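# Unclip the litter pouch, then hold the scoop left-handed

## Task

Remove the spring clip from the cat-litter pouch and set it on the table no closer than one finger's width to the pouch. The pouch must stay where it was, upright, turned the same way, with its sides under the folded top unchanged. Then lift the scoop. At the end the left hand must be commanded completely closed across the scoop's handle, centred on the width of the pads. The pads must sit barely wider apart than the handle is thick, the space between the fingers must be mostly handle, and the pads' centre must lie between the handle's two ends (any depth is fine). The scoop must be raised and motionless, touched only by that hand's fingers or by the right arm above its base, and the left hand must be able to keep it there without the right arm. Finish by ending the scene yourself.

## Robot and tools

Robot: two arms. left_arm has a five-finger left hand and right_arm a mirrored right hand. Their bases stand slightly off nominal: left at (+0.054, +0.255, 0) m, right at (-0.022, -0.284, 0) m, each turned only a few degrees about z. A camera stand sits behind the arms.

Frames: the scene frame has its origin at table height, midway between the nominal bases, +z up, +x out over the table, +y toward left_arm. Fixed cameras and the table use it. Each arm's reported hand position (metres), quaternion (wxyz), velocities and wrist-camera poses are in that arm's own base frame. Command offsets are along the current Hand target's own axes. Readings can be a few centimetres off.

Hand point: a point 0.05 m in front of the palm and 0.15 m from the wrist flange. Its +z runs along the straight fingers, +y points out of the palm, and +x points across the palm away from the thumb on the right hand but toward the thumb on the left hand. Straight fingertips reach 0.06-0.07 m past the point, about 0.06 m behind it along -y. A wrist bracket on the little-finger side can strike things.

A row has 28 numbers, each in [-1, 1], and always includes both arms. Per arm, in order: dx, dy, dz, rx, ry, rz, then little, ring, middle, index, thumb_bend, thumb_turn, force_limit, speed. Left arm first, then right.
- dx..rz are offsets from the arm's Hand target as it stood when the action (or move) began, never from the previous row. 1.0 = 0.6 m or 180 degrees. rx, ry, rz form one rotation vector. Repeating an offset moves the hand again. Six zeros re-request the current Hand target.
- Finger numbers are absolute targets: -1 open/straight, +1 curled. thumb_bend: -1 straight, +1 fully bent. thumb_turn: -1 beside the palm, +1 in front of it, opposite the fingers.
- force_limit: -1 to +1 maps to about 0-10 N at the fingertip (thumb motors 0-15 N), where a closing motor stops.
- speed: rises from near zero at -1 to full at +0.48 and stays full above that. Use about -0.94 or lower for a gentle close.
- The hand has no 'no change' value. To keep a hand as it is, resend the eight numbers of its last executed row. If none has run yet, send its hand_measured six, then its hand_force_limit and hand_speed.

With the thumb turned in, the hand holds objects about 0.035-0.065 m thick, and handles down to about 0.025 m. To squeeze harder, raise force_limit and send targets more closed than hand_measured. To loosen, send targets more open.

Tools:
- execute_actions(actions, cameras): actions is a list of actions. Each action is a table of up to 15 rows, one per 1/30 s step; a short table holds its last row. It returns the state. Images come back only for an empty list or when cameras names them ("all", names, or []).
- move(target, speed, blend, blocking, cameras): target is one 28-number row or a list of up to 15 rows. Every row's offsets count from the same starting Hand targets. speed is in m/s (0.002-4.3, default 0.25); turns go up to twice that in rad/s. You may give one speed per target. blend (m) rounds corners in a list; 0 stops at each target. Paths are straight, do not avoid obstacles, and stop after 10 s. Hand numbers change at the start or on arrival at each target. blocking=false returns early while the move keeps going. Steer around an arm's own base, not close past it.
- wait(seconds 0-10, cameras): the arms hold their commands; a running move goes on.
- stop(cameras): brakes a running move.
- zoom_image(camera, region [x0,y0,x1,y1] pixels, at most 504x504): magnifies the latest image from cam_high, cam_left_wrist or cam_right_wrist.
- show_instructions(): shows the reference pages.
- finished_scene(scene=1): ends the scene for good.

Results: per arm you get Hand target (the last commanded pose after clipping, which is the base for the next offsets), end_effector_position/quat, joint positions, velocities and torques, and motor temperatures. hand_measured, hand_stopped_by (moving, target, force, stalled, fault) and hand_load_n list six values in motor order. A positive load means something pushes the finger open. A load near 0 after closing can mean the grip was lost. A move adds a 'move:' line with its ending (done, off_target, moving, held, fault) and limits (paced = pose clipped, held = steps withheld).

Behaviour: each step, the commanded orientation is clipped to within 40 degrees of the measured one. Arms often rest 1-5 cm short of target, usually low. Resending (even zeros) or adding the missing distance closes the gap. A blocked arm keeps pushing until you command it back past its hand point.

Avoid: knocking anything off the table, dropping the clip or scoop, slamming into or pressing hard on fixed or heavy things, and contact between the two arms or hands. Avoid heavy finger loads and fast swings of a held load. Long stretching or pushing heats motors: a MOTOR HOT line warns of this, and at 100 °C the arm goes limp for 30 s or more.

Cameras: cam_high (pinhole) and cam_left_wrist / cam_right_wrist (fisheye), all 672x504.

Each tool is called after ">>>" by a JSON object that holds its "name" and its "arguments".

Reference images:

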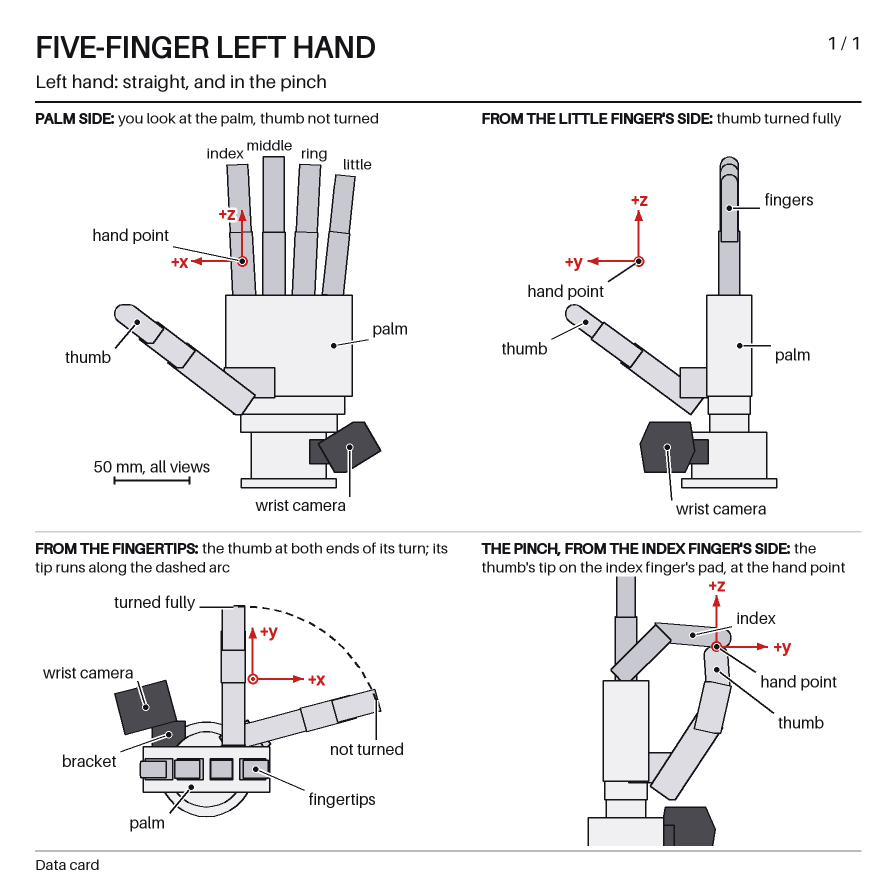

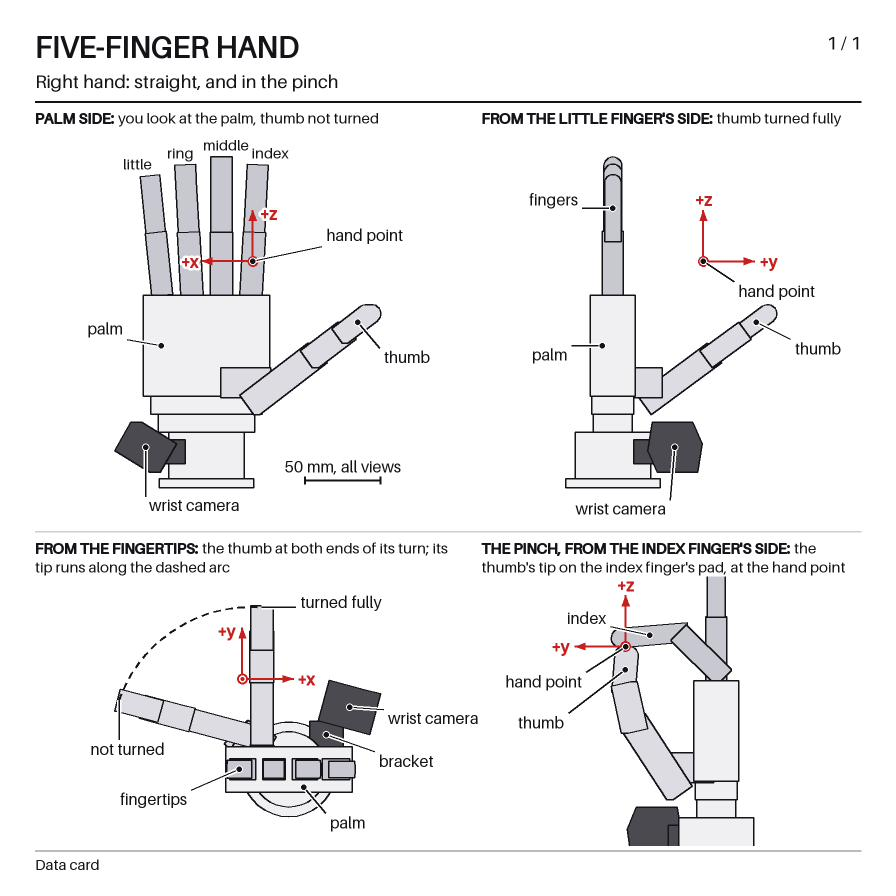

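## Session

>>> {"name": "execute_actions", "arguments": {"actions": []}}

Scene clock: 0.00 s.
left_arm: end_effector_position=(+0.0279, +0.2503, +0.1320) hand_measured=(-1.000, -1.000, -1.000, -1.000, -1.000, -1.000) hand_load_n=(+0.0, +0.0, +0.0, +0.0, +0.0, +0.0) hand_stopped_by=(target, target, target, target, target, target) hand_force_limit=0.00 hand_speed=-0.80 end_effector_quat_wxyz=(+0.023, +0.716, -0.697, -0.004) | right_arm: end_effector_position=(+0.3915, -0.0369, +0.2748) hand_measured=(-1.000, -1.000, -1.000, -1.000, -1.000, -1.000) hand_load_n=(-0.5, +0.0, +0.0, +0.0, -0.5, +0.0) hand_stopped_by=(target, target, target, target, target, target) hand_force_limit=0.00 hand_speed=-0.80 end_effector_quat_wxyz=(+0.252, +0.127, +0.957, +0.065)
Joint positions: left_arm=[1.255 1.179 0.888 -1.317 -0.028 1.228] | right_arm=[-0.364 0.955 0.965 -1.107 -0.237 1.528]
Joint velocities: within noise
Joint torques (N m): no reading
Motor temperatures (°C): left_arm=[29 35 36 31 32 27] | right_arm=[27 34 27 27 26 31]
Heat: left arm: hottest elbow 36 °C; right arm: hottest shoulder 34 °C.
Hand target: left_arm +0.0316, +0.2618, +0.1449; +0.003, +0.717, -0.697, -0.014 | right_arm +0.3974, -0.0389, +0.2976; +0.275, +0.123, +0.952, +0.060

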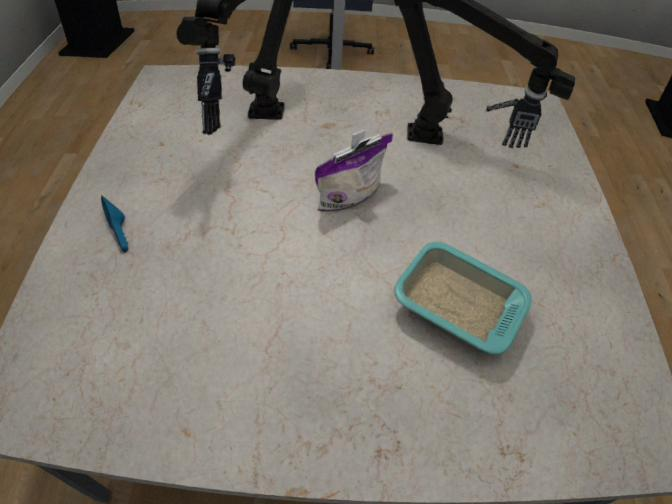

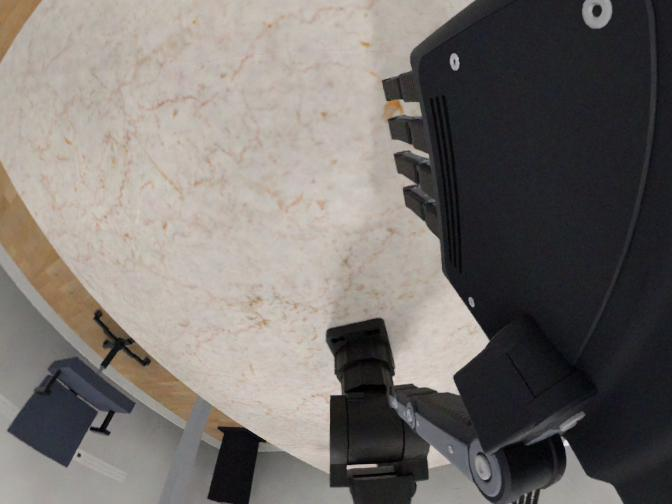

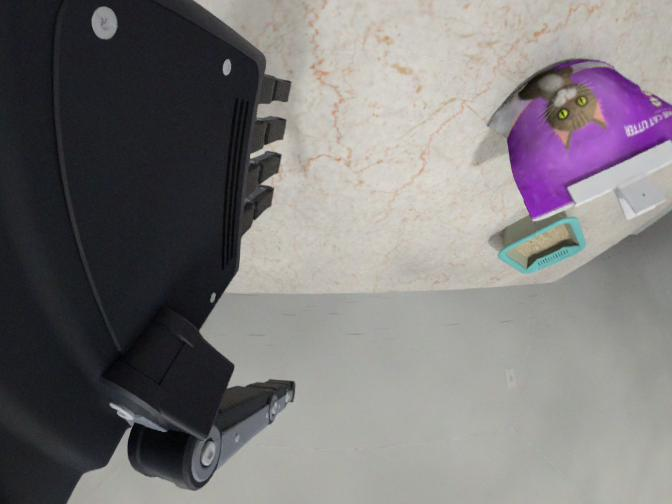

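>>> {"name": "zoom_image", "arguments": {"camera": "cam_high", "region": [170, 0, 460, 230]}}

>>> {"name": "zoom_image", "arguments": {"camera": "cam_high", "region": [290, 110, 420, 230]}}

>>> {"name": "zoom_image", "arguments": {"camera": "cam_high", "region": [70, 170, 170, 270]}}

>>> {"name": "zoom_image", "arguments": {"camera": "cam_right_wrist", "region": [440, 20, 672, 300]}}

Scaled by 1.738 from the camera's 672x504 image, which has a finer 960x720 frame.

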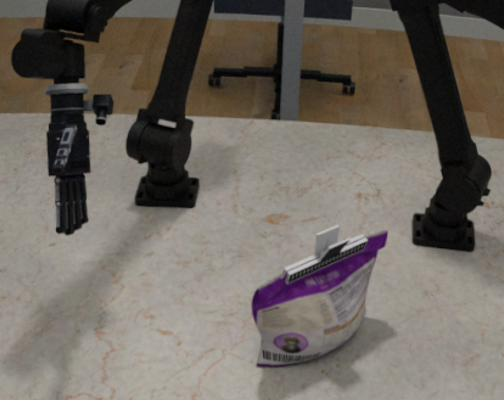

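Scaled by 3.877 from the camera's 672x504 image, which has a finer 960x720 frame.

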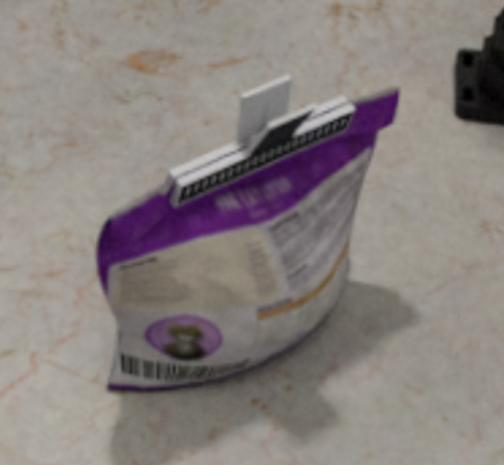

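Scaled by 5.040 from the camera's 672x504 image, which has a finer 960x720 frame.

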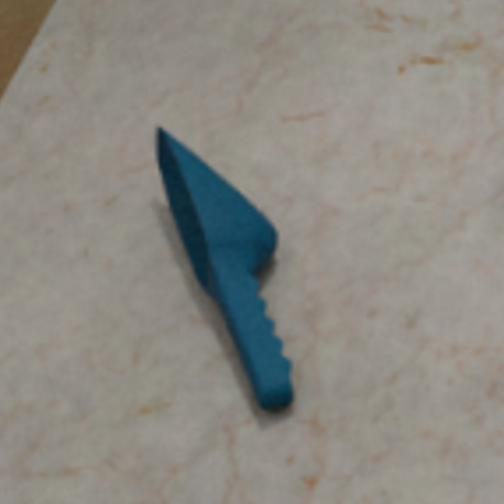

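Scaled by 1.800 from the camera's 672x504 image, which has a finer 960x720 frame.

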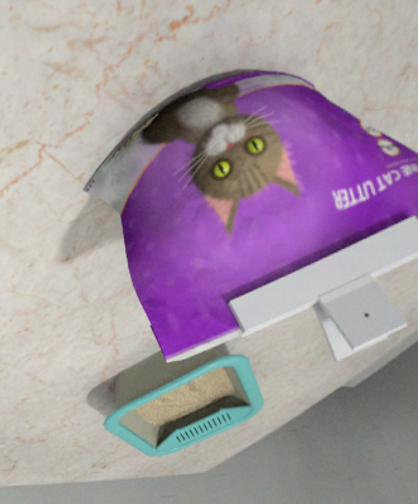

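>>> {"name": "move", "arguments": {"target": [0,0,0,0,0,0,-1,-1,-1,-1,-1,-1,0,-0.8, 0.0585,0.5987,-0.1487,-0.1945,0.1425,-0.788,-1,-1,-1,-1,-1,1,0,0], "speed": 0.5, "cameras": ["all"]}}

Scene clock: 14.50 s.
left_arm: end_effector_position=(+0.0279, +0.2503, +0.1320) hand_measured=(-1.000, -1.000, -1.000, -1.000, -1.000, -1.000) hand_load_n=(+0.0, +0.0, +0.0, +0.0, +0.0, -0.5) hand_stopped_by=(target, target, target, target, target, target) hand_force_limit=0.00 hand_speed=-0.80 end_effector_quat_wxyz=(+0.023, +0.716, -0.697, -0.004) | right_arm: end_effector_position=(+0.3908, +0.3123, +0.3996) hand_measured=(-1.000, -1.000, -1.000, -1.000, -1.000, +1.000) hand_load_n=(+0.0, +0.0, +0.0, +0.0, +0.0, +0.0) hand_stopped_by=(target, target, target, target, target, target) hand_force_limit=0.00 hand_speed=0.00 end_effector_quat_wxyz=(-0.155, +0.894, -0.414, +0.071)
Joint positions: left_arm=[1.255 1.179 0.888 -1.317 -0.028 1.228] | right_arm=[0.612 1.673 2.14 -1.697 -0.032 -0.087]
Joint torques (N m): left_arm=[1.03 -8.76 9.33 0.27 -0.11 0.06] | right_arm=[-0.03 -11.75 11.4 0.14 0.11 -0.2]
Heat: left arm: hottest elbow 39 °C; right arm: hottest shoulder 34 °C.
Hand target: left_arm +0.0316, +0.2618, +0.1449; +0.003, +0.717, -0.697, -0.014 | right_arm +0.3928, +0.3120, +0.4203; +0.000, +0.914, -0.405, +0.000
Off the commanded pose: left_arm 0.018 m, 3 deg | right_arm 0.021 m, 20 deg.
joint sent to its limit (right arm) — joint 4 (wrist pitch), lower limit. The joint targets are off in position and orientation.
move: off_target (left_arm, right_arm)

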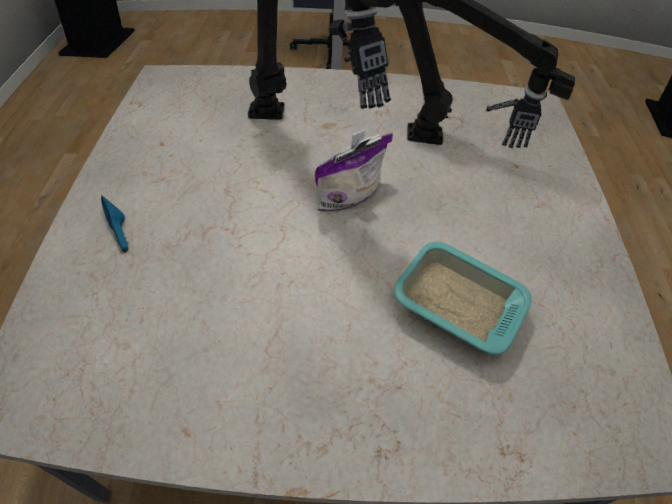

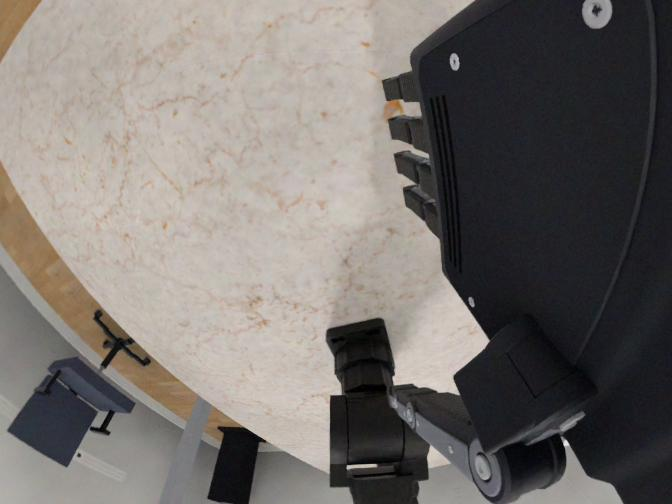

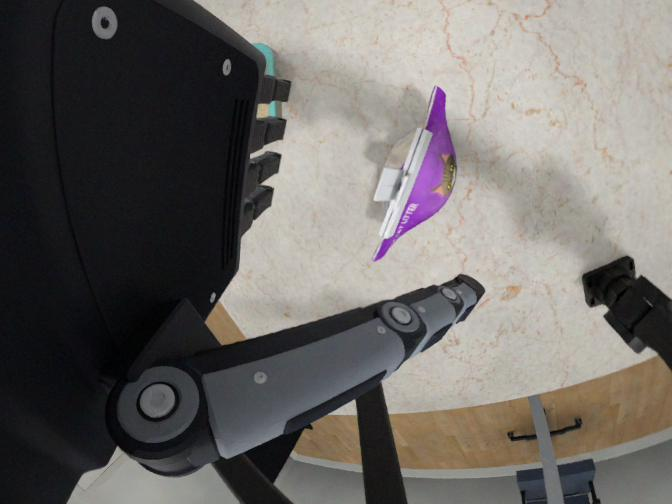

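>>> {"name": "zoom_image", "arguments": {"camera": "cam_right_wrist", "region": [340, 70, 500, 280]}}

>>> {"name": "zoom_image", "arguments": {"camera": "cam_high", "region": [310, 120, 400, 220]}}

Scaled by 2.400 from the camera's 672x504 image, which has a finer 960x720 frame.

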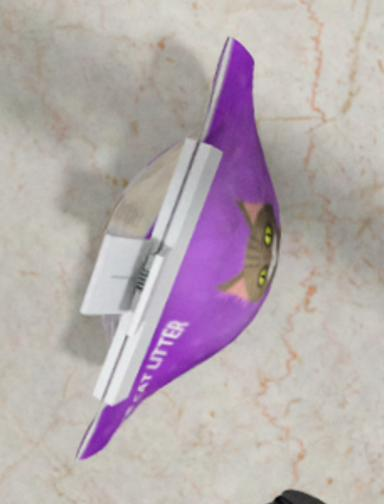

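Scaled by 5.040 from the camera's 672x504 image, which has a finer 960x720 frame.

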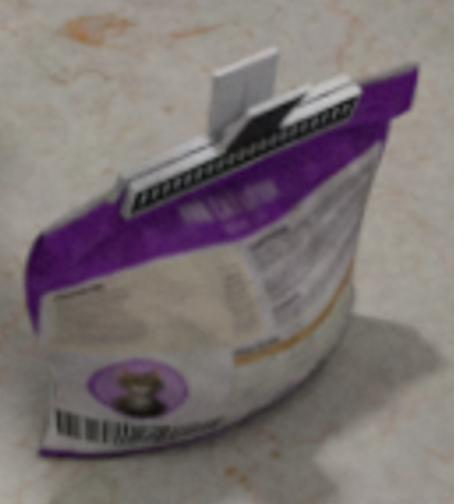

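>>> {"name": "move", "arguments": {"target": [0,0,0,0,0,0,-1,-1,-1,-1,-1,-1,0,-0.8, 0,0,0.183,0,0,0,-1,-1,-1,-1,-1,1,0,0], "speed": 0.3, "cameras": ["cam_high","cam_right_wrist"]}}

Scene clock: 19.03 s.
left_arm: end_effector_position=(+0.0279, +0.2503, +0.1320) hand_measured=(-1.000, -1.000, -1.000, -1.000, -1.000, -1.000) hand_load_n=(+0.0, +0.0, +0.0, +0.0, +0.0, +0.0) hand_stopped_by=(target, target, target, target, target, target) hand_force_limit=0.00 hand_speed=-0.80 end_effector_quat_wxyz=(+0.023, +0.716, -0.697, -0.004) | right_arm: end_effector_position=(+0.3977, +0.3108, +0.2950) hand_measured=(-1.000, -1.000, -1.000, -1.000, -1.000, +1.000) hand_load_n=(+0.0, +0.0, +0.0, +0.0, +0.0, +0.0) hand_stopped_by=(target, target, target, target, target, target) hand_force_limit=0.00 hand_speed=0.00 end_effector_quat_wxyz=(-0.041, +0.908, -0.416, +0.019)
Joint positions: left_arm=[1.255 1.179 0.888 -1.317 -0.028 1.228] | right_arm=[0.612 1.788 2.004 -1.697 -0.009 -0.099]
Joint torques (N m): left_arm=[1.03 -8.59 9.28 0.28 -0.11 0.06] | right_arm=[0.03 -14.97 8.64 -0.4 0.13 -0.22]
Heat: left arm: hottest elbow 40 °C; right arm: hottest shoulder 34 °C.
Hand target: left_arm +0.0316, +0.2618, +0.1449; +0.003, +0.717, -0.697, -0.014 | right_arm +0.3928, +0.3120, +0.3105; +0.000, +0.914, -0.405, +0.000
Off the commanded pose: left_arm 0.018 m, 3 deg | right_arm 0.016 m, 5 deg.
joint sent to its limit (right arm) — joint 4 (wrist pitch), lower limit. The joint targets are off in position and orientation.
move: off_target (left_arm, right_arm)
Images, in order (width x height): cam_high 672x504, cam_right_wrist 672x504.

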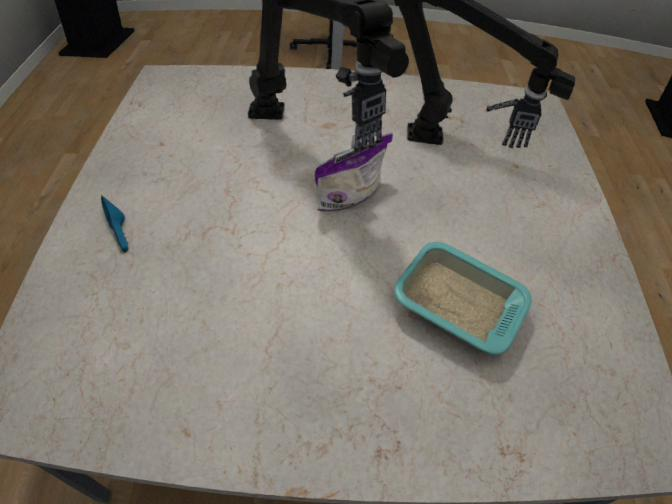

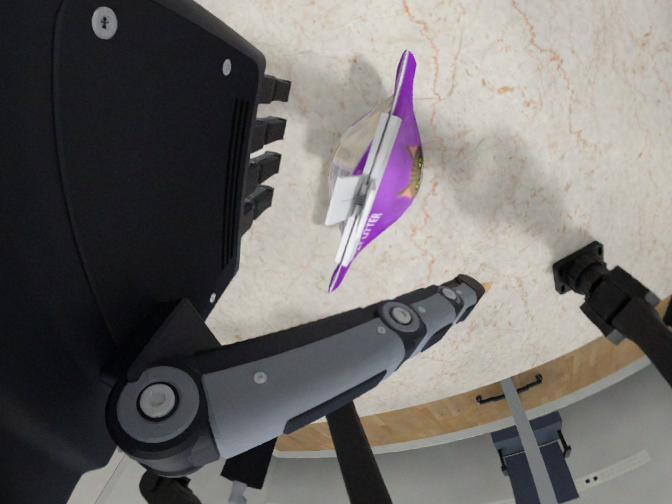

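>>> {"name": "zoom_image", "arguments": {"camera": "cam_right_wrist", "region": [310, 140, 430, 250]}}

>>> {"name": "zoom_image", "arguments": {"camera": "cam_high", "region": [310, 90, 400, 180]}}

Scaled by 4.200 from the camera's 672x504 image, which has a finer 960x720 frame.

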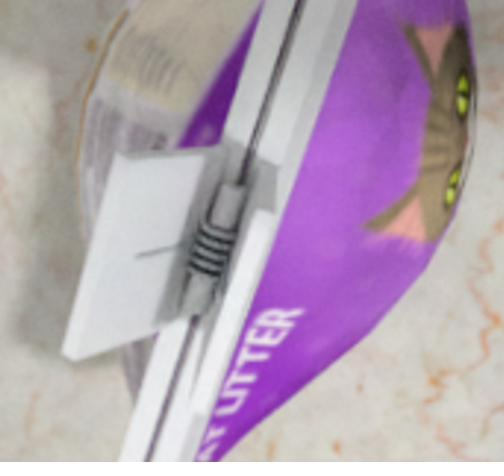

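Scaled by 5.600 from the camera's 672x504 image, which has a finer 960x720 frame.

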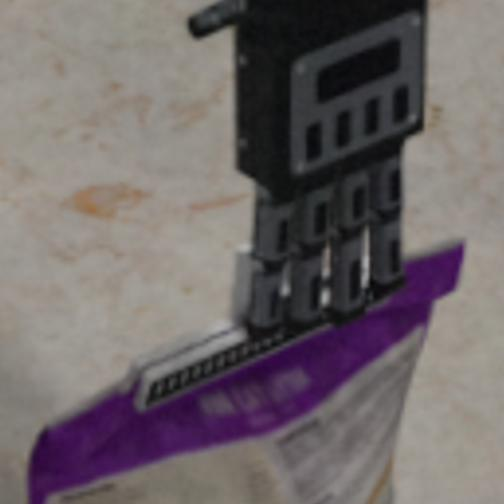

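>>> {"name": "move", "arguments": {"target": [0,0,0,0,0,0,-1,-1,-1,-1,-1,-1,0,-0.8, -0.0257,-0.047,0.0342,0.183,0,0,-1,-1,-0.45,-0.45,-1,1,0,0], "speed": 0.3, "cameras": ["cam_high","cam_right_wrist"]}}

Scene clock: 30.77 s.
left_arm: end_effector_position=(+0.0279, +0.2503, +0.1320) hand_measured=(-1.000, -1.000, -1.000, -1.000, -1.000, -1.000) hand_load_n=(+0.0, +0.0, +0.0, +0.0, +0.0, +0.0) hand_stopped_by=(target, target, target, target, target, target) hand_force_limit=0.00 hand_speed=-0.80 end_effector_quat_wxyz=(+0.023, +0.716, -0.697, -0.004) | right_arm: end_effector_position=(+0.4045, +0.3328, +0.2700) hand_measured=(-1.000, -1.000, -0.450, -0.450, -1.000, +1.000) hand_load_n=(+0.0, +0.0, +0.0, +0.0, +0.0, +0.0) hand_stopped_by=(target, target, target, target, target, target) hand_force_limit=0.00 hand_speed=0.00 end_effector_quat_wxyz=(-0.233, +0.883, -0.393, +0.105)
Joint positions: left_arm=[1.255 1.179 0.888 -1.317 -0.028 1.228] | right_arm=[0.622 1.506 1.559 -1.11 -0.053 -0.098]
Joint torques (N m): left_arm=[1.08 -8.76 9.29 0.27 -0.12 0.06] | right_arm=[0.26 -12.45 9.02 1.94 -0.07 0]
Motor temperatures (°C): left_arm=[29 35 41 30 32 27] | right_arm=[27 35 31 27 26 30]
Heat: left arm: hottest elbow 41 °C; right arm: hottest shoulder 35 °C.
Hand target: left_arm +0.0316, +0.2618, +0.1449; +0.003, +0.717, -0.697, -0.014 | right_arm +0.4034, +0.3424, +0.2900; -0.259, +0.877, -0.388, +0.115
Off the commanded pose: left_arm 0.018 m, 3 deg | right_arm 0.022 m, 3 deg.
move: off_target (left_arm, right_arm)
Images, in order (width x height): cam_high 672x504, cam_right_wrist 672x504.

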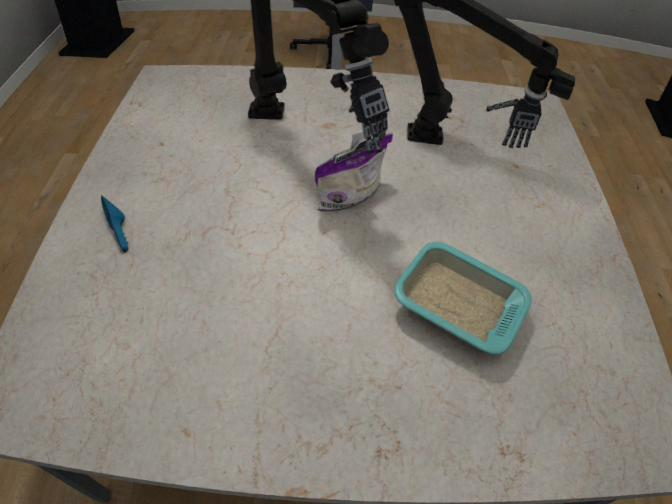

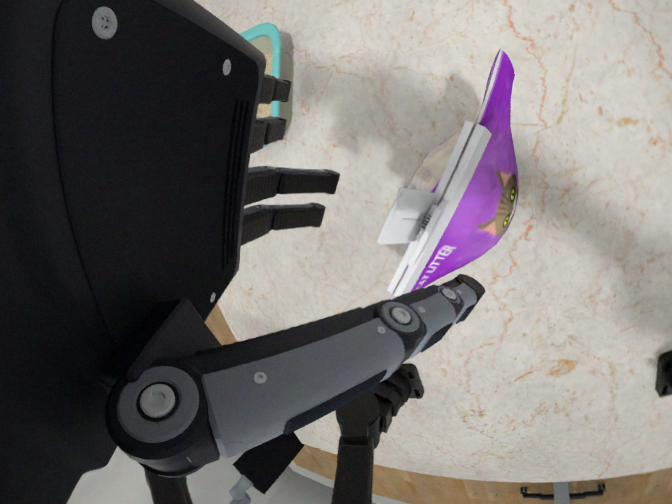

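>>> {"name": "zoom_image", "arguments": {"camera": "cam_right_wrist", "region": [300, 150, 500, 310]}}

>>> {"name": "zoom_image", "arguments": {"camera": "cam_high", "region": [310, 90, 400, 180]}}

Scaled by 2.520 from the camera's 672x504 image, which has a finer 960x720 frame.

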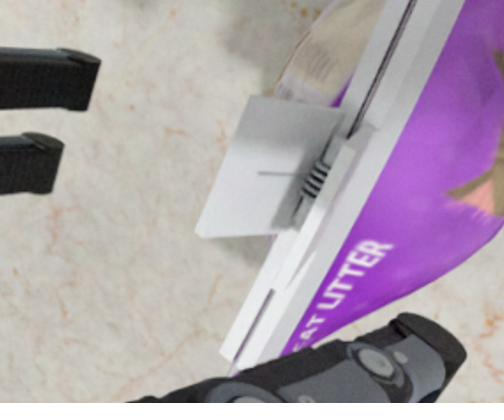

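Scaled by 5.600 from the camera's 672x504 image, which has a finer 960x720 frame.

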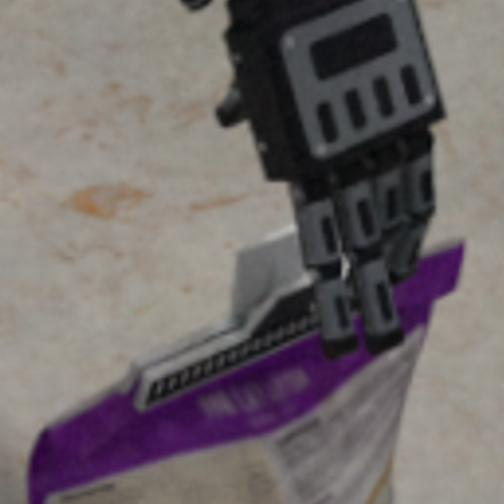

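>>> {"name": "move", "arguments": {"target": [0,0,0,0,0,0,-1,-1,-1,-1,-1,-1,0,-0.8, 0,0.0397,0.0538,0,0,0,-1,-1,-0.45,-0.45,-1,1,0,0], "speed": 0.15, "cameras": ["cam_high","cam_right_wrist"]}}

>>> {"name": "zoom_image", "arguments": {"camera": "cam_right_wrist", "region": [300, 150, 520, 330]}}

>>> {"name": "zoom_image", "arguments": {"camera": "cam_high", "region": [310, 90, 400, 180]}}

Scene clock: 38.70 s.
left_arm: end_effector_position=(+0.0279, +0.2503, +0.1320) hand_measured=(-1.000, -1.000, -1.000, -1.000, -1.000, -1.000) hand_load_n=(+0.0, +0.0, +0.0, +0.0, +0.0, +0.0) hand_stopped_by=(target, target, target, target, target, target) hand_force_limit=0.00 hand_speed=-0.80 end_effector_quat_wxyz=(+0.023, +0.716, -0.697, -0.004) | right_arm: end_effector_position=(+0.4011, +0.3304, +0.2300) hand_measured=(-1.000, -1.000, -0.450, -0.450, -1.000, +1.000) hand_load_n=(+0.0, +0.0, +0.0, +0.5, +0.0, +0.0) hand_stopped_by=(target, target, target, target, target, target) hand_force_limit=0.00 hand_speed=0.00 end_effector_quat_wxyz=(-0.233, +0.884, -0.393, +0.105)
Joint positions: left_arm=[1.255 1.179 0.888 -1.317 -0.028 1.228] | right_arm=[0.622 1.495 1.442 -1.004 -0.053 -0.098]
Joint torques (N m): left_arm=[0.97 -8.64 9.33 0.32 -0.1 0.07] | right_arm=[0.03 -12.28 9.06 1.94 -0.07 -0.01]
Heat: left arm: hottest elbow 42 °C; right arm: hottest shoulder 35 °C.
Hand target: left_arm +0.0316, +0.2618, +0.1449; +0.003, +0.717, -0.697, -0.014 | right_arm +0.4015, +0.3408, +0.2500; -0.259, +0.877, -0.388, +0.115
Off the commanded pose: left_arm 0.018 m, 3 deg | right_arm 0.022 m, 3 deg.
move: off_target (left_arm, right_arm)
Images, in order (width x height): cam_high 672x504, cam_right_wrist 672x504.

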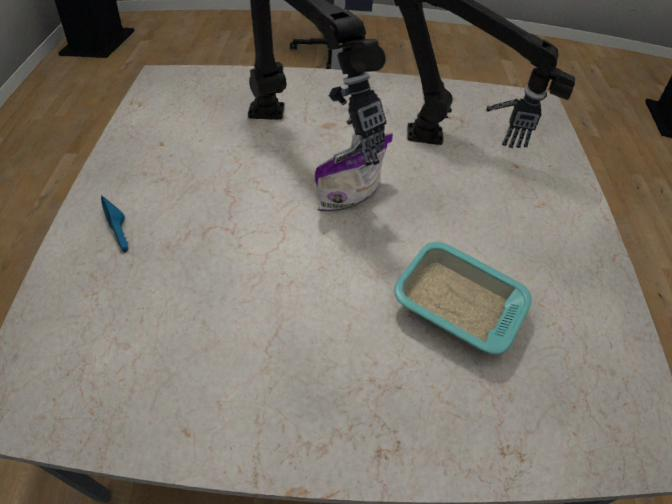

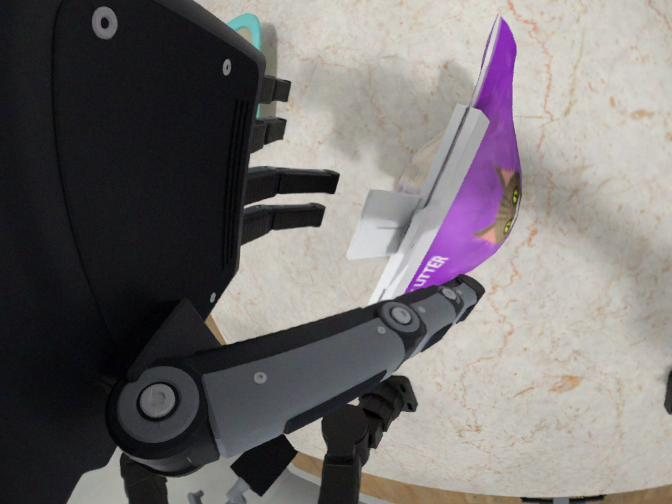

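Scaled by 2.291 from the camera's 672x504 image, which has a finer 960x720 frame.

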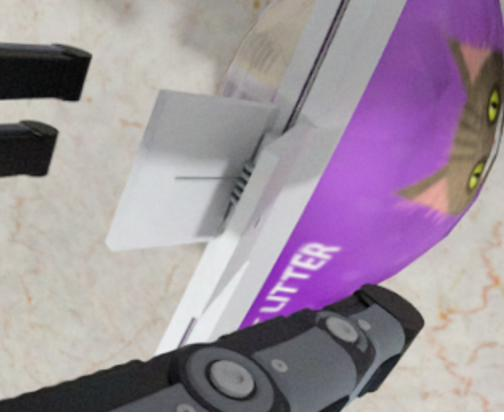

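Scaled by 5.600 from the camera's 672x504 image, which has a finer 960x720 frame.

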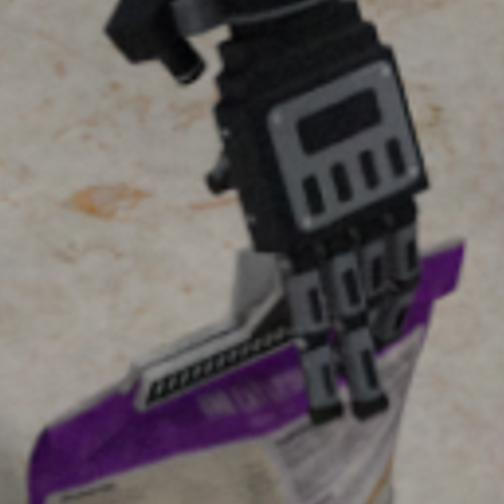

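>>> {"name": "move", "arguments": {"target": [0,0,0,0,0,0,-1,-1,-1,-1,-1,-1,0,-0.8, 0,0.0245,0.0335,0,0,0,-1,-1,-0.45,-0.45,-1,1,0,0], "speed": 0.12, "cameras": ["cam_high","cam_right_wrist"]}}

>>> {"name": "zoom_image", "arguments": {"camera": "cam_right_wrist", "region": [300, 150, 520, 330]}}

>>> {"name": "zoom_image", "arguments": {"camera": "cam_high", "region": [310, 90, 400, 180]}}

Scene clock: 41.70 s.
left_arm: end_effector_position=(+0.0279, +0.2503, +0.1320) hand_measured=(-1.000, -1.000, -1.000, -1.000, -1.000, -1.000) hand_load_n=(+0.0, +0.0, +0.0, +0.0, +0.0, +0.0) hand_stopped_by=(target, target, target, target, target, target) hand_force_limit=0.00 hand_speed=-0.80 end_effector_quat_wxyz=(+0.023, +0.716, -0.697, -0.004) | right_arm: end_effector_position=(+0.3994, +0.3292, +0.2071) hand_measured=(-1.000, -1.000, -0.450, -0.450, -1.000, +1.000) hand_load_n=(+0.0, +0.0, +0.0, +0.0, +0.0, +0.0) hand_stopped_by=(target, target, target, target, target, target) hand_force_limit=0.00 hand_speed=0.00 end_effector_quat_wxyz=(-0.235, +0.883, -0.392, +0.106)
Joint positions: left_arm=[1.255 1.179 0.888 -1.317 -0.028 1.228] | right_arm=[0.622 1.492 1.378 -0.939 -0.053 -0.098]
Joint torques (N m): left_arm=[1.14 -8.82 9.25 0.25 -0.1 0.06] | right_arm=[0.09 -12.1 9.01 1.94 -0.07 0]
Heat: left arm: hottest elbow 43 °C; right arm: hottest shoulder 35 °C.
Hand target: left_arm +0.0316, +0.2618, +0.1449; +0.003, +0.717, -0.697, -0.014 | right_arm +0.4005, +0.3398, +0.2251; -0.259, +0.877, -0.388, +0.115
Off the commanded pose: left_arm 0.018 m, 3 deg | right_arm 0.021 m, 3 deg.
move: off_target (left_arm, right_arm)
Images, in order (width x height): cam_high 672x504, cam_right_wrist 672x504.

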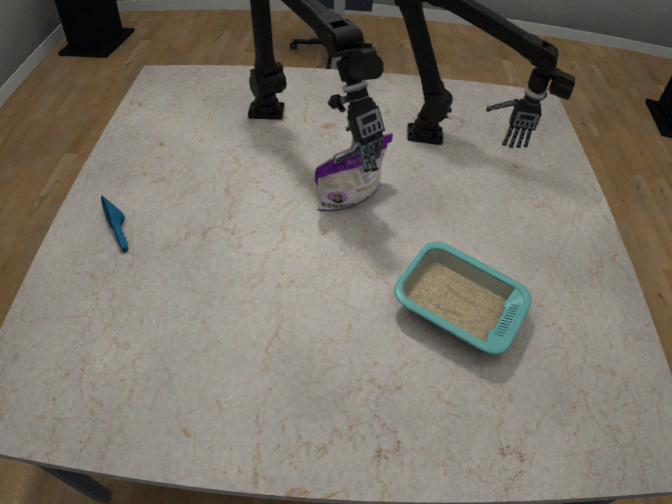

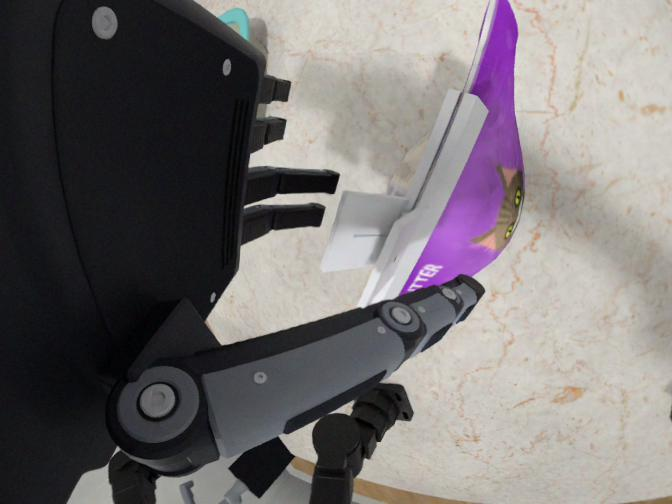

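Scaled by 2.291 from the camera's 672x504 image, which has a finer 960x720 frame.

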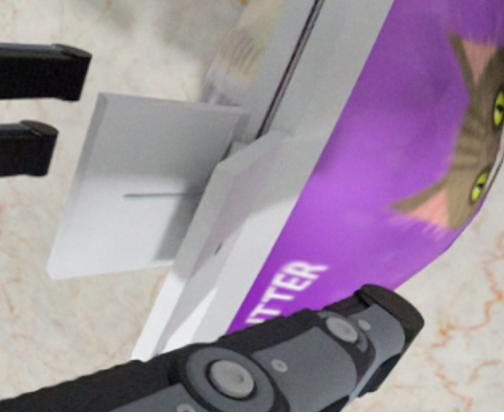

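Scaled by 5.600 from the camera's 672x504 image, which has a finer 960x720 frame.

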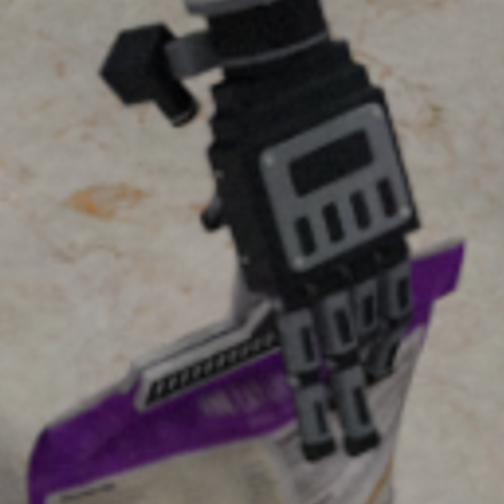

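>>> {"name": "move", "arguments": {"target": [0,0,0,0,0,0,-1,-1,-1,-1,-1,-1,0,-0.8, 0,0.015,0.0167,0,0,0,-1,-1,-0.45,-0.45,-1,1,0,0], "speed": 0.1, "cameras": ["cam_right_wrist"]}}

Scene clock: 44.67 s.
left_arm: end_effector_position=(+0.0279, +0.2503, +0.1320) hand_measured=(-1.000, -1.000, -1.000, -1.000, -1.000, -1.000) hand_load_n=(+0.0, -0.5, +0.0, +0.0, +0.0, +0.0) hand_stopped_by=(target, target, target, target, target, target) hand_force_limit=0.00 hand_speed=-0.80 end_effector_quat_wxyz=(+0.023, +0.716, -0.697, -0.004) | right_arm: end_effector_position=(+0.3974, +0.3279, +0.1930) hand_measured=(-1.000, -1.000, -0.450, -0.450, -1.000, +1.000) hand_load_n=(+0.0, +0.0, +0.0, +0.0, +0.0, +0.0) hand_stopped_by=(target, target, target, target, target, target) hand_force_limit=0.00 hand_speed=0.00 end_effector_quat_wxyz=(-0.234, +0.883, -0.393, +0.105)
Joint positions: left_arm=[1.255 1.179 0.888 -1.317 -0.028 1.228] | right_arm=[0.622 1.492 1.341 -0.904 -0.054 -0.098]
Joint torques (N m): left_arm=[1.2 -8.64 9.29 0.27 -0.11 0.06] | right_arm=[-0.09 -12.28 8.95 1.94 -0.09 -0.01]
Heat: left arm: hottest elbow 43 °C; right arm: hottest shoulder 35 °C.
Hand target: left_arm +0.0316, +0.2618, +0.1449; +0.003, +0.717, -0.697, -0.014 | right_arm +0.3989, +0.3384, +0.2118; -0.259, +0.877, -0.388, +0.115
Off the commanded pose: left_arm 0.018 m, 3 deg | right_arm 0.022 m, 3 deg.
move: off_target (left_arm, right_arm)
Images, in order (width x height): cam_right_wrist 672x504.

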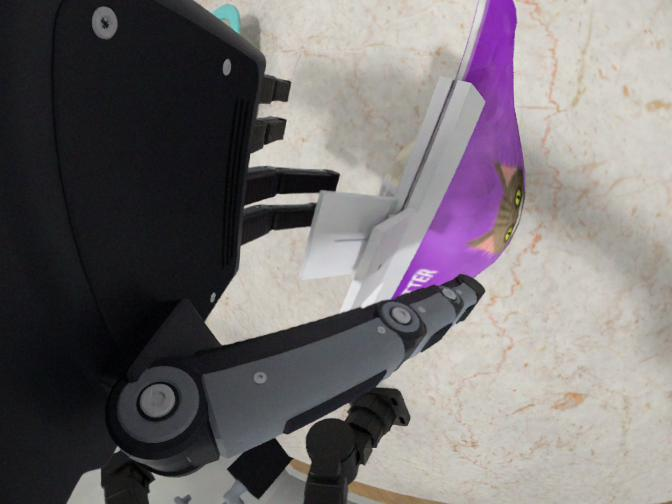

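>>> {"name": "execute_actions", "arguments": {"actions": [[[0,0,0,0,0,0,-1,-1,-1,-1,-1,-1,0,-0.8, 0,0,0,0,0,0,-1,-1,-0.05,-0.05,-0.6,1,0,-0.6]]], "cameras": ["cam_right_wrist"]}}

>>> {"name": "zoom_image", "arguments": {"camera": "cam_right_wrist", "region": [250, 130, 490, 350]}}

Scene clock: 45.93 s.
left_arm: end_effector_position=(+0.0279, +0.2503, +0.1320) hand_measured=(-1.000, -1.000, -1.000, -1.000, -1.000, -1.000) hand_load_n=(+0.0, +0.0, +0.0, +0.0, +0.0, +0.0) hand_stopped_by=(target, target, target, target, target, target) hand_force_limit=0.00 hand_speed=-0.80 end_effector_quat_wxyz=(+0.023, +0.716, -0.697, -0.004) | right_arm: end_effector_position=(+0.3976, +0.3280, +0.1931) hand_measured=(-1.000, -1.000, -0.050, -0.050, -0.600, +1.000) hand_load_n=(+0.0, +0.0, +0.0, +0.0, +0.0, +0.0) hand_stopped_by=(target, target, target, target, target, target) hand_force_limit=0.00 hand_speed=-0.60 end_effector_quat_wxyz=(-0.234, +0.883, -0.392, +0.105)
Joint positions: left_arm=[1.255 1.179 0.888 -1.317 -0.028 1.228] | right_arm=[0.622 1.492 1.341 -0.903 -0.054 -0.098]
Joint torques (N m): left_arm=[1.2 -8.59 9.28 0.34 -0.11 0.06] | right_arm=[0.03 -12.22 8.88 1.88 -0.09 -0.03]
Heat: left arm: hottest elbow 43 °C; right arm: hottest shoulder 35 °C.
Hand target: left_arm +0.0316, +0.2618, +0.1449; +0.003, +0.717, -0.697, -0.014 | right_arm +0.3989, +0.3384, +0.2118; -0.259, +0.877, -0.388, +0.115
Off the commanded pose: left_arm 0.018 m, 3 deg | right_arm 0.021 m, 3 deg.
Images, in order (width x height): cam_right_wrist 672x504.

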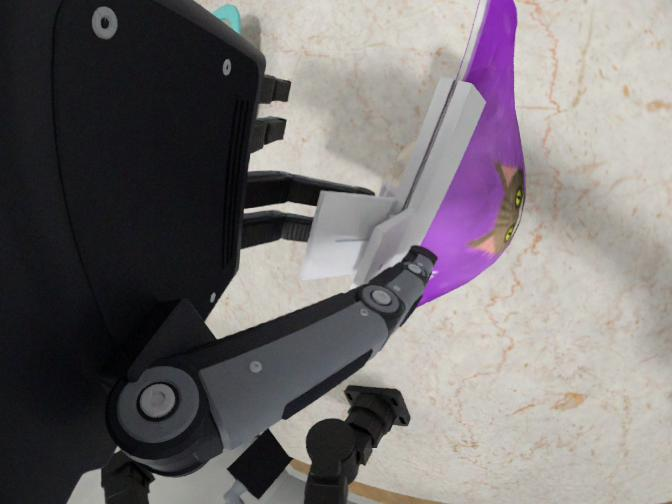

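Scaled by 2.100 from the camera's 672x504 image, which has a finer 960x720 frame.

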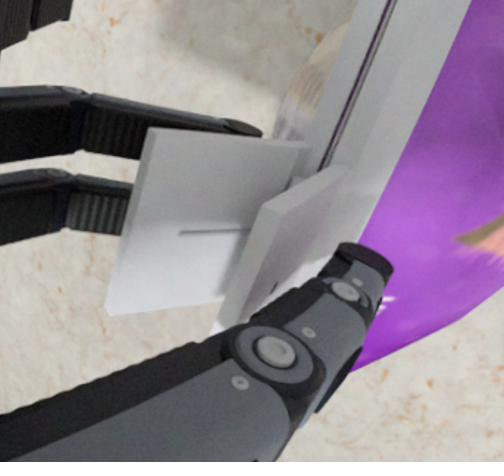

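>>> {"name": "move", "arguments": {"target": [0,0,0,0,0,0,-1,-1,-1,-1,-1,-1,0,-0.8, -0.0135,0,0,0,0,0,-1,-1,-0.05,-0.05,-0.6,1,0,-0.6], "speed": 0.1, "cameras": ["cam_right_wrist"]}}

>>> {"name": "zoom_image", "arguments": {"camera": "cam_right_wrist", "region": [250, 130, 490, 350]}}

Scene clock: 48.73 s.
left_arm: end_effector_position=(+0.0279, +0.2503, +0.1320) hand_measured=(-1.000, -1.000, -1.000, -1.000, -1.000, -1.000) hand_load_n=(+0.0, +0.0, +0.0, +0.0, +0.0, +0.0) hand_stopped_by=(target, target, target, target, target, target) hand_force_limit=0.00 hand_speed=-0.80 end_effector_quat_wxyz=(+0.023, +0.716, -0.697, -0.004) | right_arm: end_effector_position=(+0.3902, +0.3373, +0.1932) hand_measured=(-1.000, -1.000, -0.050, -0.050, -0.600, +1.000) hand_load_n=(+0.0, -0.5, +0.0, +0.0, +0.0, +0.0) hand_stopped_by=(target, target, target, target, target, target) hand_force_limit=0.00 hand_speed=-0.60 end_effector_quat_wxyz=(-0.235, +0.885, -0.389, +0.103)
Joint positions: left_arm=[1.255 1.179 0.888 -1.317 -0.028 1.228] | right_arm=[0.645 1.492 1.341 -0.903 -0.049 -0.084]
Joint torques (N m): left_arm=[1.14 -8.7 9.33 0.28 -0.11 0.07] | right_arm=[0.09 -12.28 8.76 1.92 0.1 0.01]
Heat: left arm: hottest elbow 43 °C; right arm: hottest shoulder 35 °C.
Hand target: left_arm +0.0316, +0.2618, +0.1449; +0.003, +0.717, -0.697, -0.014 | right_arm +0.3934, +0.3444, +0.2118; -0.259, +0.877, -0.388, +0.115
Off the commanded pose: left_arm 0.018 m, 3 deg | right_arm 0.020 m, 3 deg.
move: off_target (left_arm, right_arm)
Images, in order (width x height): cam_right_wrist 672x504.

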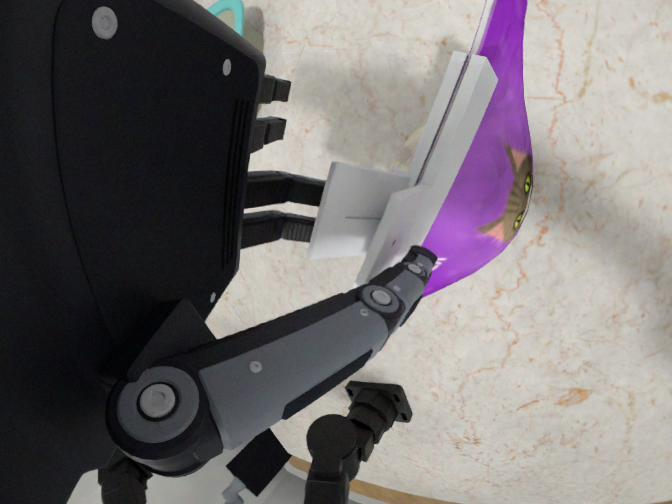

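Scaled by 2.100 from the camera's 672x504 image, which has a finer 960x720 frame.

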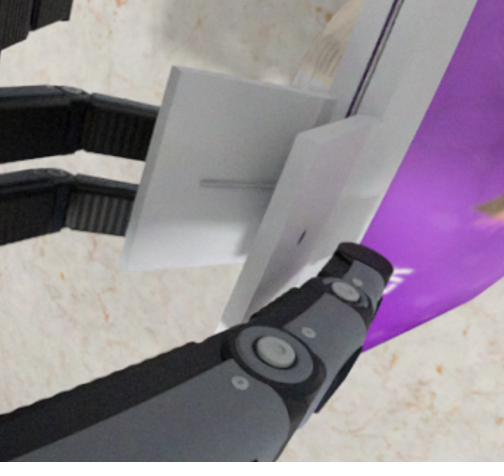

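>>> {"name": "execute_actions", "arguments": {"actions": [[[0,0,0,0,0,0,-1,-1,-1,-1,-1,-1,0,-0.8, 0,0,0,0,0,0,-1,-1,0.15,0.15,-0.4,1,0,-0.7]]], "cameras": ["cam_right_wrist"]}}

>>> {"name": "zoom_image", "arguments": {"camera": "cam_right_wrist", "region": [250, 130, 490, 350]}}

Scene clock: 49.83 s.
left_arm: end_effector_position=(+0.0279, +0.2503, +0.1320) hand_measured=(-1.000, -1.000, -1.000, -1.000, -1.000, -1.000) hand_load_n=(+0.0, +0.0, +0.0, +0.0, +0.0, +0.0) hand_stopped_by=(target, target, target, target, target, target) hand_force_limit=0.00 hand_speed=-0.80 end_effector_quat_wxyz=(+0.023, +0.716, -0.697, -0.004) | right_arm: end_effector_position=(+0.3907, +0.3376, +0.1922) hand_measured=(-1.000, -1.000, +0.148, +0.150, -0.422, +1.000) hand_load_n=(+0.0, +0.0, +10.0, +0.0, +8.0, +0.5) hand_stopped_by=(target, target, force, target, force, target) hand_force_limit=0.00 hand_speed=-0.70 end_effector_quat_wxyz=(-0.236, +0.885, -0.389, +0.103)
Joint positions: left_arm=[1.255 1.179 0.888 -1.317 -0.028 1.228] | right_arm=[0.645 1.492 1.338 -0.898 -0.049 -0.084]
Joint torques (N m): left_arm=[1.26 -8.59 9.26 0.27 -0.11 0.06] | right_arm=[0.09 -12.22 8.94 1.69 0.09 -0.01]
Heat: left arm: hottest elbow 43 °C; right arm: hottest shoulder 35 °C.
Hand target: left_arm +0.0316, +0.2618, +0.1449; +0.003, +0.717, -0.697, -0.014 | right_arm +0.3935, +0.3444, +0.2118; -0.259, +0.877, -0.388, +0.115
Off the commanded pose: left_arm 0.018 m, 3 deg | right_arm 0.021 m, 3 deg.
Images, in order (width x height): cam_right_wrist 672x504.

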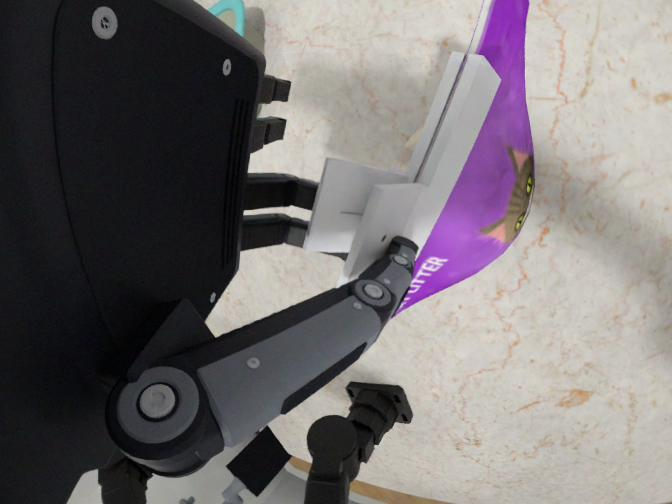

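Scaled by 2.100 from the camera's 672x504 image, which has a finer 960x720 frame.

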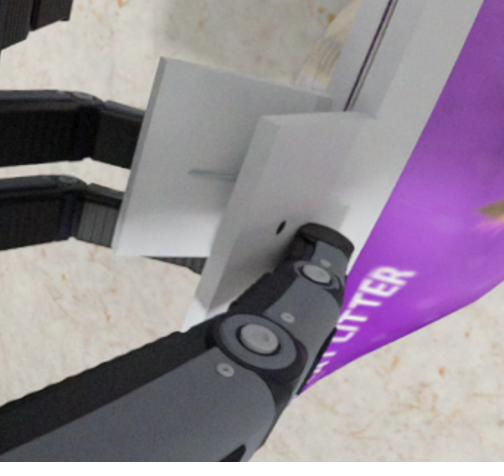

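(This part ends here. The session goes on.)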